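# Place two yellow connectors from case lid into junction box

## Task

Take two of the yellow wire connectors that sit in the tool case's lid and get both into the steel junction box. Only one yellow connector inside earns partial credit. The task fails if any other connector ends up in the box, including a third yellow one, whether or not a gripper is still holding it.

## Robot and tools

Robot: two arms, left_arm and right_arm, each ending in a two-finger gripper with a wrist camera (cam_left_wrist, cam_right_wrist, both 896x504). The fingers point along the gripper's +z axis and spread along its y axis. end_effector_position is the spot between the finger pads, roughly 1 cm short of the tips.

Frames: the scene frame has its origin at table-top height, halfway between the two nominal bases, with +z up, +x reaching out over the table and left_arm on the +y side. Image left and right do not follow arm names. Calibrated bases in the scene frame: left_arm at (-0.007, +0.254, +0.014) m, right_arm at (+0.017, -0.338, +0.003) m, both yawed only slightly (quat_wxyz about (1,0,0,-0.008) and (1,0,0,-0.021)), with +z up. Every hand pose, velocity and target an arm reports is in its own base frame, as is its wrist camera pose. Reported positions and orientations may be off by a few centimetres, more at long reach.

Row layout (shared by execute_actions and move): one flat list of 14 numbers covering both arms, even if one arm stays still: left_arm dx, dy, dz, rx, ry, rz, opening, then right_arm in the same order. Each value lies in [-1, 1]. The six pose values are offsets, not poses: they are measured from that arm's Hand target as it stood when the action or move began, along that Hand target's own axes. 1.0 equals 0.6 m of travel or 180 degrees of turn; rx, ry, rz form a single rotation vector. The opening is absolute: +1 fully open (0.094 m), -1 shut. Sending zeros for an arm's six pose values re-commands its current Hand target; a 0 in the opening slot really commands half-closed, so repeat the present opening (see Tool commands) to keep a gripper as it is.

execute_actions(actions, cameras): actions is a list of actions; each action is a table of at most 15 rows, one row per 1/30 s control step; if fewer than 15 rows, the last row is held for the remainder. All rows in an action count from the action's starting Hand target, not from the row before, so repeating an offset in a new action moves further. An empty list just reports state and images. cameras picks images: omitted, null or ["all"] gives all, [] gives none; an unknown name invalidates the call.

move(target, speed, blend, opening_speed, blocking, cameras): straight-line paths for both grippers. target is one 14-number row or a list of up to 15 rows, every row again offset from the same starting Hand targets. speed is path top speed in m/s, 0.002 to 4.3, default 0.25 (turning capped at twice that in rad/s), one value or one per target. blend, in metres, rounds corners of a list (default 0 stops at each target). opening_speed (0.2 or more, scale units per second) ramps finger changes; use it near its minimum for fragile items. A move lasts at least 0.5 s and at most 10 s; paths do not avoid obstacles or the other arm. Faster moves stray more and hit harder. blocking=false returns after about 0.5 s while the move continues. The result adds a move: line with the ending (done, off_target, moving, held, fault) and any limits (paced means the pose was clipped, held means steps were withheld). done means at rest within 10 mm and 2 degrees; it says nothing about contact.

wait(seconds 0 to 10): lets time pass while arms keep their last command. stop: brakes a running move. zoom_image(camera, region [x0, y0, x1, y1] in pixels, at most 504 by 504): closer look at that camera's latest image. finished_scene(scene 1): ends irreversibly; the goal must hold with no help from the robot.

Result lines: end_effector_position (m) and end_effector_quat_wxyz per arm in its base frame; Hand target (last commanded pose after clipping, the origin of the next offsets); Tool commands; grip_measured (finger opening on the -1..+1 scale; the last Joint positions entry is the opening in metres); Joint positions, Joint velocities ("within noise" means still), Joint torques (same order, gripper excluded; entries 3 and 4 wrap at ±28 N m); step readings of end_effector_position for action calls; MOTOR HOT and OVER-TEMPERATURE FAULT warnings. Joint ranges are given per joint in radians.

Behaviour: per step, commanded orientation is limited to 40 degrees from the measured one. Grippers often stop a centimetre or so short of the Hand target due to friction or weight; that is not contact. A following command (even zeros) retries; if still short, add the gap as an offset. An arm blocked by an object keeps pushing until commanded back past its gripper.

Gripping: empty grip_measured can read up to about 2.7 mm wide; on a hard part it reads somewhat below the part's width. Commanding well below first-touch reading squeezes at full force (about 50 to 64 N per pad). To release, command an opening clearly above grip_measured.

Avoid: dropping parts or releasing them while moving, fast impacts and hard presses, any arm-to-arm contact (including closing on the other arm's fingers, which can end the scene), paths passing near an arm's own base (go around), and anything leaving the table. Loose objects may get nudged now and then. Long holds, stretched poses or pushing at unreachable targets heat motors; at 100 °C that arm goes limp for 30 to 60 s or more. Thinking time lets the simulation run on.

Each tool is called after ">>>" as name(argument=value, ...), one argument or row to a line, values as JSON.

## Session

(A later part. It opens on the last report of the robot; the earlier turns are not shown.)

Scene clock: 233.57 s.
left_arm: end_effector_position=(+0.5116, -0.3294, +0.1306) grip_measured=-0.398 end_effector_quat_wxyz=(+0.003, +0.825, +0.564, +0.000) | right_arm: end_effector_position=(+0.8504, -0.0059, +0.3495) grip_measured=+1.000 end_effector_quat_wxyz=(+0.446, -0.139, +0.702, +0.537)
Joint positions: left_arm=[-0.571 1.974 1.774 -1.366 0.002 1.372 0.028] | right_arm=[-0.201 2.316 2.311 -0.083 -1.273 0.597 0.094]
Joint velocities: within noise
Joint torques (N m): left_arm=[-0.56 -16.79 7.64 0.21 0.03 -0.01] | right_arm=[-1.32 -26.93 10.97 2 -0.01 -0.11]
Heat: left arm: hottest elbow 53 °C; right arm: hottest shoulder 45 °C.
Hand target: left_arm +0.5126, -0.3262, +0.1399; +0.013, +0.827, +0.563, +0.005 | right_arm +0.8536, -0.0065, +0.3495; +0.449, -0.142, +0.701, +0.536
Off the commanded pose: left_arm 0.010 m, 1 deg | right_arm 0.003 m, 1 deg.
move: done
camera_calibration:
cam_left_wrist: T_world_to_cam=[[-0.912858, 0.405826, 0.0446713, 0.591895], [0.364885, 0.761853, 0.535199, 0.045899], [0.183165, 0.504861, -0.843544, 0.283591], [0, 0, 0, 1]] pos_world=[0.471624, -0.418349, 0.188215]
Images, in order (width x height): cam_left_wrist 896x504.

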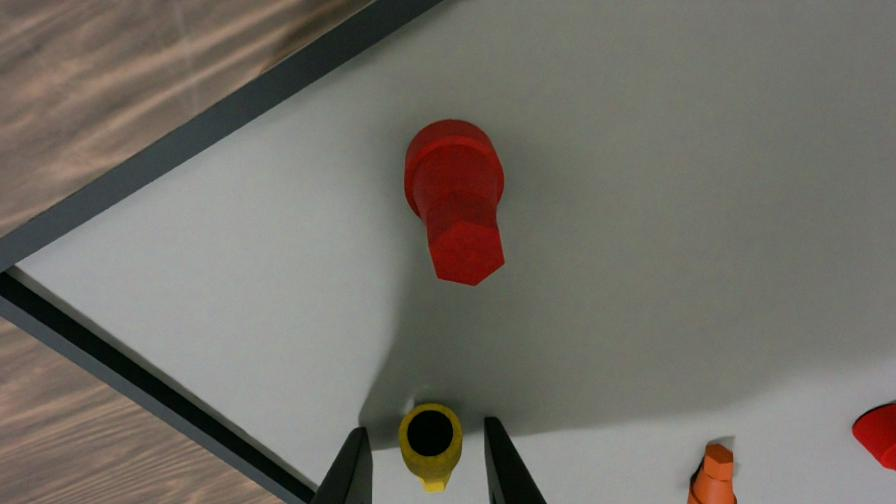

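>>> move(
  target=[0.01,0.001,0.009,0,0,0,-0.4,0,0,0,0,0,0,1],
  cameras=["cam_left_wrist"],
  speed=0.1,
)

Scene clock: 238.17 s.
left_arm: end_effector_position=(+0.5135, -0.3262, +0.1286) grip_measured=-0.398 end_effector_quat_wxyz=(+0.006, +0.825, +0.564, +0.001) | right_arm: end_effector_position=(+0.8504, -0.0059, +0.3495) grip_measured=+1.000 end_effector_quat_wxyz=(+0.446, -0.139, +0.702, +0.537)
Joint positions: left_arm=[-0.564 1.971 1.764 -1.353 0.002 1.378 0.028] | right_arm=[-0.201 2.316 2.311 -0.083 -1.273 0.597 0.094]
Joint velocities: within noise
Joint torques (N m): left_arm=[-0.15 -16.5 7.51 0.32 0.05 0.01] | right_arm=[-1.32 -26.99 10.97 2.02 0 -0.11]
Heat: left arm: hottest elbow 52 °C; right arm: hottest shoulder 45 °C.
Hand target: left_arm +0.5156, -0.3209, +0.1345; +0.013, +0.827, +0.563, +0.005 | right_arm +0.8536, -0.0065, +0.3495; +0.449, -0.142, +0.701, +0.536
Off the commanded pose: left_arm 0.008 m, 1 deg | right_arm 0.003 m, 1 deg.
move: done
camera_calibration:
cam_left_wrist: T_world_to_cam=[[-0.913055, 0.405964, 0.0390278, 0.59328], [0.362302, 0.763452, 0.534677, 0.0457771], [0.187264, 0.502329, -0.844155, 0.277023], [0, 0, 0, 1]] pos_world=[0.473236, -0.414956, 0.18622]
Images, in order (width x height): cam_left_wrist 896x504.

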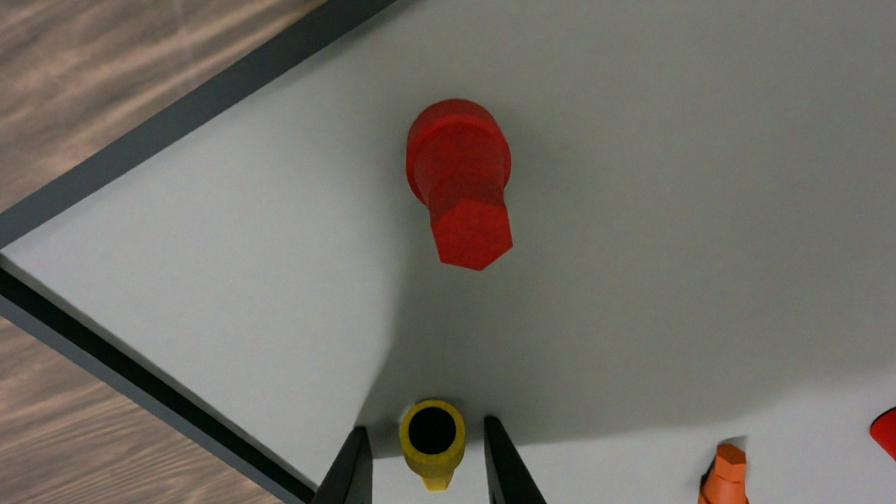

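>>> move(
  target=[
    [0,0.0,0.005,0,0,0,-0.4,0,0,0,0,0,0,1],
    [0,0.0,0.005,0,0,0,-0.9,0,0,0,0,0,0,1],
  ],
  cameras=["cam_left_wrist"],
  opening_speed=0.4,
)

Scene clock: 245.20 s.
left_arm: end_effector_position=(+0.5140, -0.3262, +0.1285) grip_measured=-0.775 end_effector_quat_wxyz=(+0.008, +0.826, +0.564, +0.002) | right_arm: end_effector_position=(+0.8504, -0.0059, +0.3495) grip_measured=+1.000 end_effector_quat_wxyz=(+0.446, -0.139, +0.702, +0.537)
Joint positions: left_arm=[-0.564 1.968 1.76 -1.346 0.002 1.378 0.011] | right_arm=[-0.201 2.316 2.311 -0.083 -1.273 0.597 0.094]
Joint velocities: within noise
Joint torques (N m): left_arm=[-0.15 -16.21 7.43 0.32 0.06 0.02] | right_arm=[-1.32 -26.93 10.97 2.02 -0.01 -0.11]
Heat: left arm: hottest elbow 51 °C; right arm: hottest shoulder 45 °C.
Hand target: left_arm +0.5156, -0.3209, +0.1316; +0.013, +0.827, +0.563, +0.005 | right_arm +0.8536, -0.0065, +0.3495; +0.449, -0.142, +0.701, +0.536
Off the commanded pose: left_arm 0.006 m, 1 deg | right_arm 0.003 m, 1 deg.
move: done
camera_calibration:
cam_left_wrist: T_world_to_cam=[[-0.913054, 0.40644, 0.0337498, 0.594615], [0.360204, 0.764834, 0.534119, 0.0472981], [0.191274, 0.499836, -0.844736, 0.274116], [0, 0, 0, 1]] pos_world=[0.473447, -0.414863, 0.186224]
Images, in order (width x height): cam_left_wrist 896x504.

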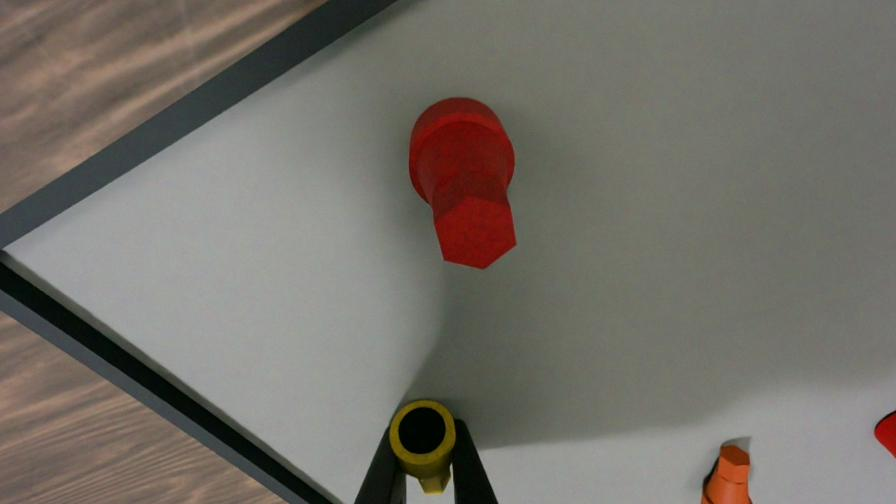

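>>> move(
  target=[
    [0,0,-0.114,0,0,0,-0.9,0,0,0,0,0,0,1],
    [0.4985,-0.3995,-0.114,0,0,-0.161,-0.9,0,0,0,0,0,0,1],
    [0.4985,-0.3995,0.07,0,0,-0.161,-0.9,0,0,0,0,0,0,1],
  ],
  cameras=["cam_left_wrist"],
  blend=[0.03, 0.03, 0],
)

Scene clock: 273.10 s.
left_arm: end_effector_position=(+0.4015, +0.0450, +0.0814) grip_measured=-0.775 end_effector_quat_wxyz=(+0.010, +0.655, +0.756, -0.001) | right_arm: end_effector_position=(+0.8504, -0.0059, +0.3495) grip_measured=+1.000 end_effector_quat_wxyz=(+0.446, -0.139, +0.702, +0.537)
Joint positions: left_arm=[0.12 1.512 1.005 -1.052 0.016 1.547 0.011] | right_arm=[-0.201 2.316 2.311 -0.083 -1.273 0.597 0.094]
Joint velocities: within noise
Joint torques (N m): left_arm=[-0.97 -8.53 7.41 0.28 0.22 0.03] | right_arm=[-1.26 -26.99 10.97 2.02 -0.01 -0.11]
Heat: left arm: hottest elbow 51 °C; right arm: hottest shoulder 45 °C.
Hand target: left_arm +0.4034, +0.0445, +0.0809; +0.014, +0.660, +0.752, +0.002 | right_arm +0.8536, -0.0065, +0.3495; +0.449, -0.142, +0.701, +0.536
Off the commanded pose: left_arm 0.002 m, 1 deg | right_arm 0.003 m, 1 deg.
move: done
camera_calibration:
cam_left_wrist: T_world_to_cam=[[-0.99468, -0.095803, 0.0378648, 0.397622], [-0.06178, 0.848903, 0.524925, -0.00459015], [-0.082433, 0.519793, -0.850306, 0.179665], [0, 0, 0, 1]] pos_world=[0.410033, -0.0513988, 0.140124]
Images, in order (width x height): cam_left_wrist 896x504.

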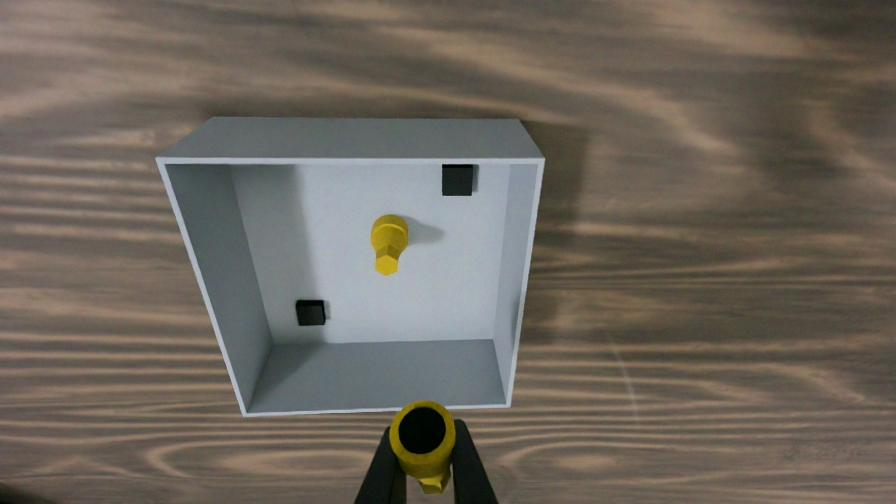

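>>> move(
  target=[
    [0.027,0.012,0,0,0,0,-0.9,0,0,0,0,0,0,1],
    [0.027,0.012,0.1,0,0,0,-0.9,0,0,0,0,0,0,1],
  ],
  cameras=["cam_left_wrist"],
  speed=0.15,
)

Scene clock: 288.20 s.
left_arm: end_effector_position=(+0.4091, +0.0603, +0.0226) grip_measured=-0.775 end_effector_quat_wxyz=(+0.011, +0.655, +0.755, +0.000) | right_arm: end_effector_position=(+0.8504, -0.0059, +0.3495) grip_measured=+1.000 end_effector_quat_wxyz=(+0.446, -0.139, +0.702, +0.537)
Joint positions: left_arm=[0.154 1.625 0.957 -0.888 0.017 1.584 0.011] | right_arm=[-0.201 2.316 2.311 -0.083 -1.273 0.597 0.094]
Joint velocities: within noise
Joint torques (N m): left_arm=[-0.79 -8.88 6.57 0.27 0.21 0.03] | right_arm=[-1.32 -26.93 10.97 2.02 0 -0.11]
Heat: left arm: hottest elbow 49 °C; right arm: hottest shoulder 45 °C.
Hand target: left_arm +0.4098, +0.0607, +0.0209; +0.014, +0.659, +0.752, +0.002 | right_arm +0.8536, -0.0065, +0.3495; +0.449, -0.142, +0.701, +0.536
Off the commanded pose: left_arm 0.002 m, 1 deg | right_arm 0.003 m, 1 deg.
move: done
camera_calibration:
cam_left_wrist: T_world_to_cam=[[-0.995039, -0.093559, 0.0338361, 0.408934], [-0.0619704, 0.848911, 0.524891, 0.0138932], [-0.0778321, 0.52019, -0.850497, 0.120467], [0, 0, 0, 1]] pos_world=[0.417143, -0.0362001, 0.0813272]
Images, in order (width x height): cam_left_wrist 896x504.

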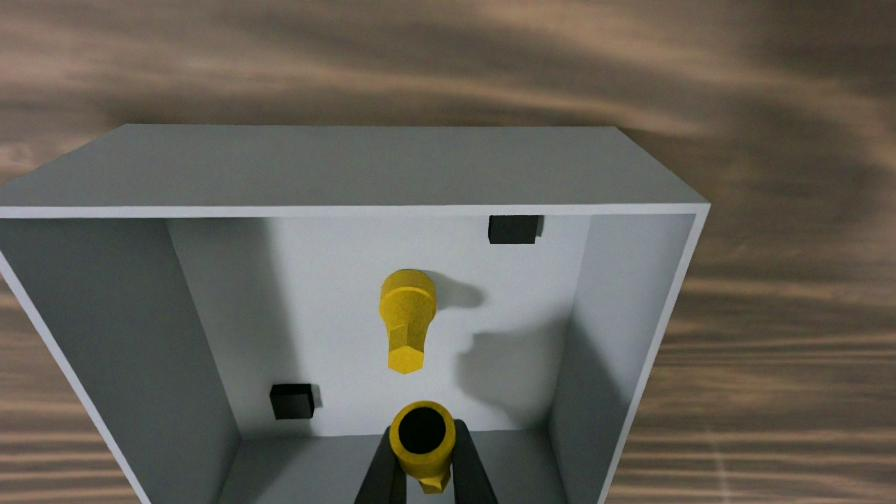

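>>> move(
  target=[0,0.0,0.025,0,0,0,-0.9,0,0,0,0,0,0,1],
  cameras=["cam_left_wrist"],
  speed=0.06,
)

Scene clock: 294.47 s.
left_arm: end_effector_position=(+0.4114, +0.0606, +0.0099) grip_measured=-0.775 end_effector_quat_wxyz=(+0.013, +0.656, +0.755, +0.003) | right_arm: end_effector_position=(+0.8504, -0.0059, +0.3495) grip_measured=+1.000 end_effector_quat_wxyz=(+0.446, -0.139, +0.702, +0.537)
Joint positions: left_arm=[0.154 1.649 0.946 -0.846 0.017 1.584 0.011] | right_arm=[-0.201 2.316 2.311 -0.083 -1.273 0.597 0.094]
Joint velocities: within noise
Joint torques (N m): left_arm=[-0.91 -8.64 6.2 0.28 0.21 0.02] | right_arm=[-1.26 -26.93 10.99 2.02 -0.01 -0.11]
Heat: left arm: hottest elbow 48 °C; right arm: hottest shoulder 45 °C.
Hand target: left_arm +0.4102, +0.0604, +0.0058; +0.014, +0.660, +0.752, +0.002 | right_arm +0.8536, -0.0065, +0.3495; +0.449, -0.142, +0.701, +0.536
Off the commanded pose: left_arm 0.004 m, 1 deg | right_arm 0.003 m, 1 deg.
move: done
camera_calibration:
cam_left_wrist: T_world_to_cam=[[-0.995281, -0.0932312, 0.0269172, 0.411888], [-0.0652573, 0.848342, 0.525411, 0.0217397], [-0.0718198, 0.521175, -0.850422, 0.107173], [0, 0, 0, 1]] pos_world=[0.41906, -0.0358976, 0.0686328]
Images, in order (width x height): cam_left_wrist 896x504.

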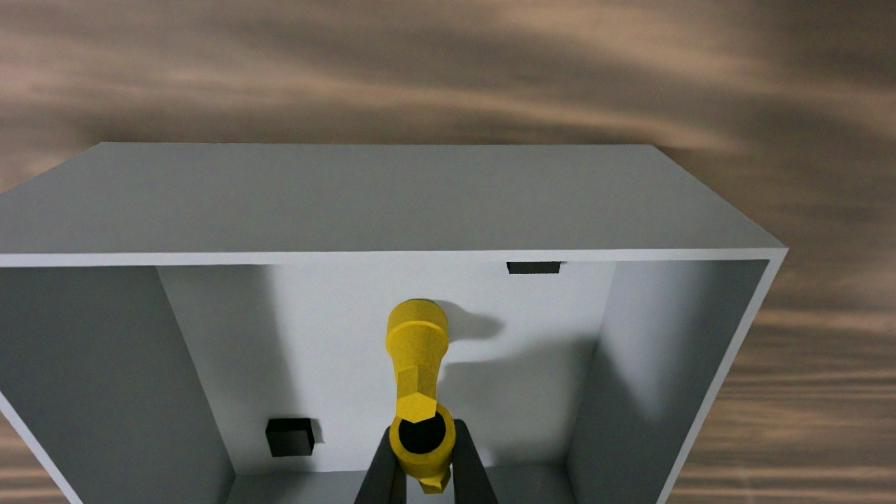

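>>> move(
  target=[
    [0,0.0,0.009,0,0,0,-0.9,0,0,0,0,0,0,1],
    [0,0,0.009,0,0,0,-0.5,0,0,0,0,0,0,1],
    [0,0,-0.2,0,0,0,-0.5,0,0,0,0,0,0,1],
  ],
  cameras=["cam_left_wrist"],
  speed=0.1,
  opening_speed=0.5,
)

Scene clock: 303.37 s.
left_arm: end_effector_position=(+0.3857, +0.0566, +0.1020) grip_measured=-0.502 end_effector_quat_wxyz=(-0.006, +0.657, +0.754, -0.020) | right_arm: end_effector_position=(+0.8504, -0.0059, +0.3495) grip_measured=+1.000 end_effector_quat_wxyz=(+0.446, -0.139, +0.702, +0.537)
Joint positions: left_arm=[0.154 1.481 1.031 -1.16 0.017 1.589 0.023] | right_arm=[-0.201 2.316 2.311 -0.083 -1.273 0.597 0.094]
Joint velocities: within noise
Joint torques (N m): left_arm=[-0.38 -8.82 12.14 -0.51 0.19 0.03] | right_arm=[-1.32 -26.99 10.99 2 -0.01 -0.11]
Heat: left arm: hottest elbow 48 °C; right arm: hottest shoulder 46 °C.
Hand target: left_arm +0.4073, +0.0624, +0.1258; +0.014, +0.659, +0.752, +0.002 | right_arm +0.8536, -0.0065, +0.3495; +0.449, -0.142, +0.701, +0.536
Off the commanded pose: left_arm 0.033 m, 3 deg | right_arm 0.003 m, 1 deg.
move: off_target (left_arm)
camera_calibration:
cam_left_wrist: T_world_to_cam=[[-0.992278, -0.0881535, 0.0872591, 0.375817], [-0.0300676, 0.85346, 0.52029, -0.0382461], [-0.120338, 0.513649, -0.84952, 0.204801], [0, 0, 0, 1]] pos_world=[0.39641, -0.0394245, 0.161088]
Images, in order (width x height): cam_left_wrist 896x504.

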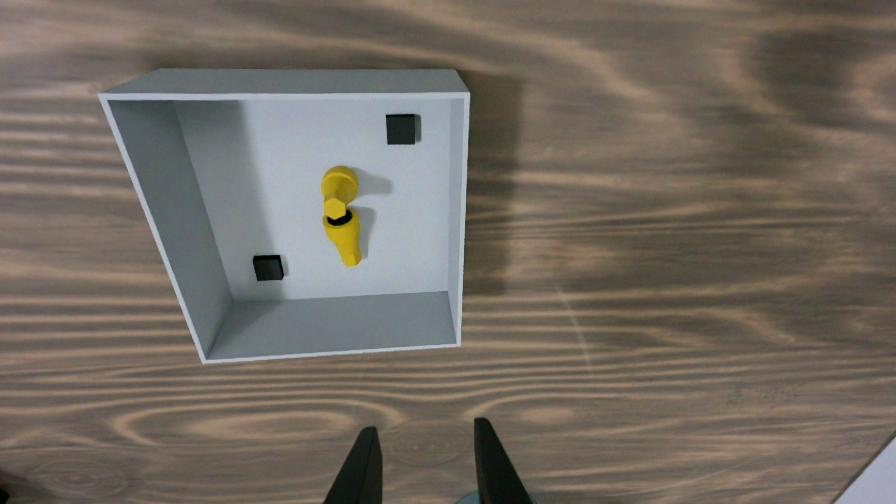

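Both in, nothing held.

>>> finished_scene(
)

The scene is finished: the task was done.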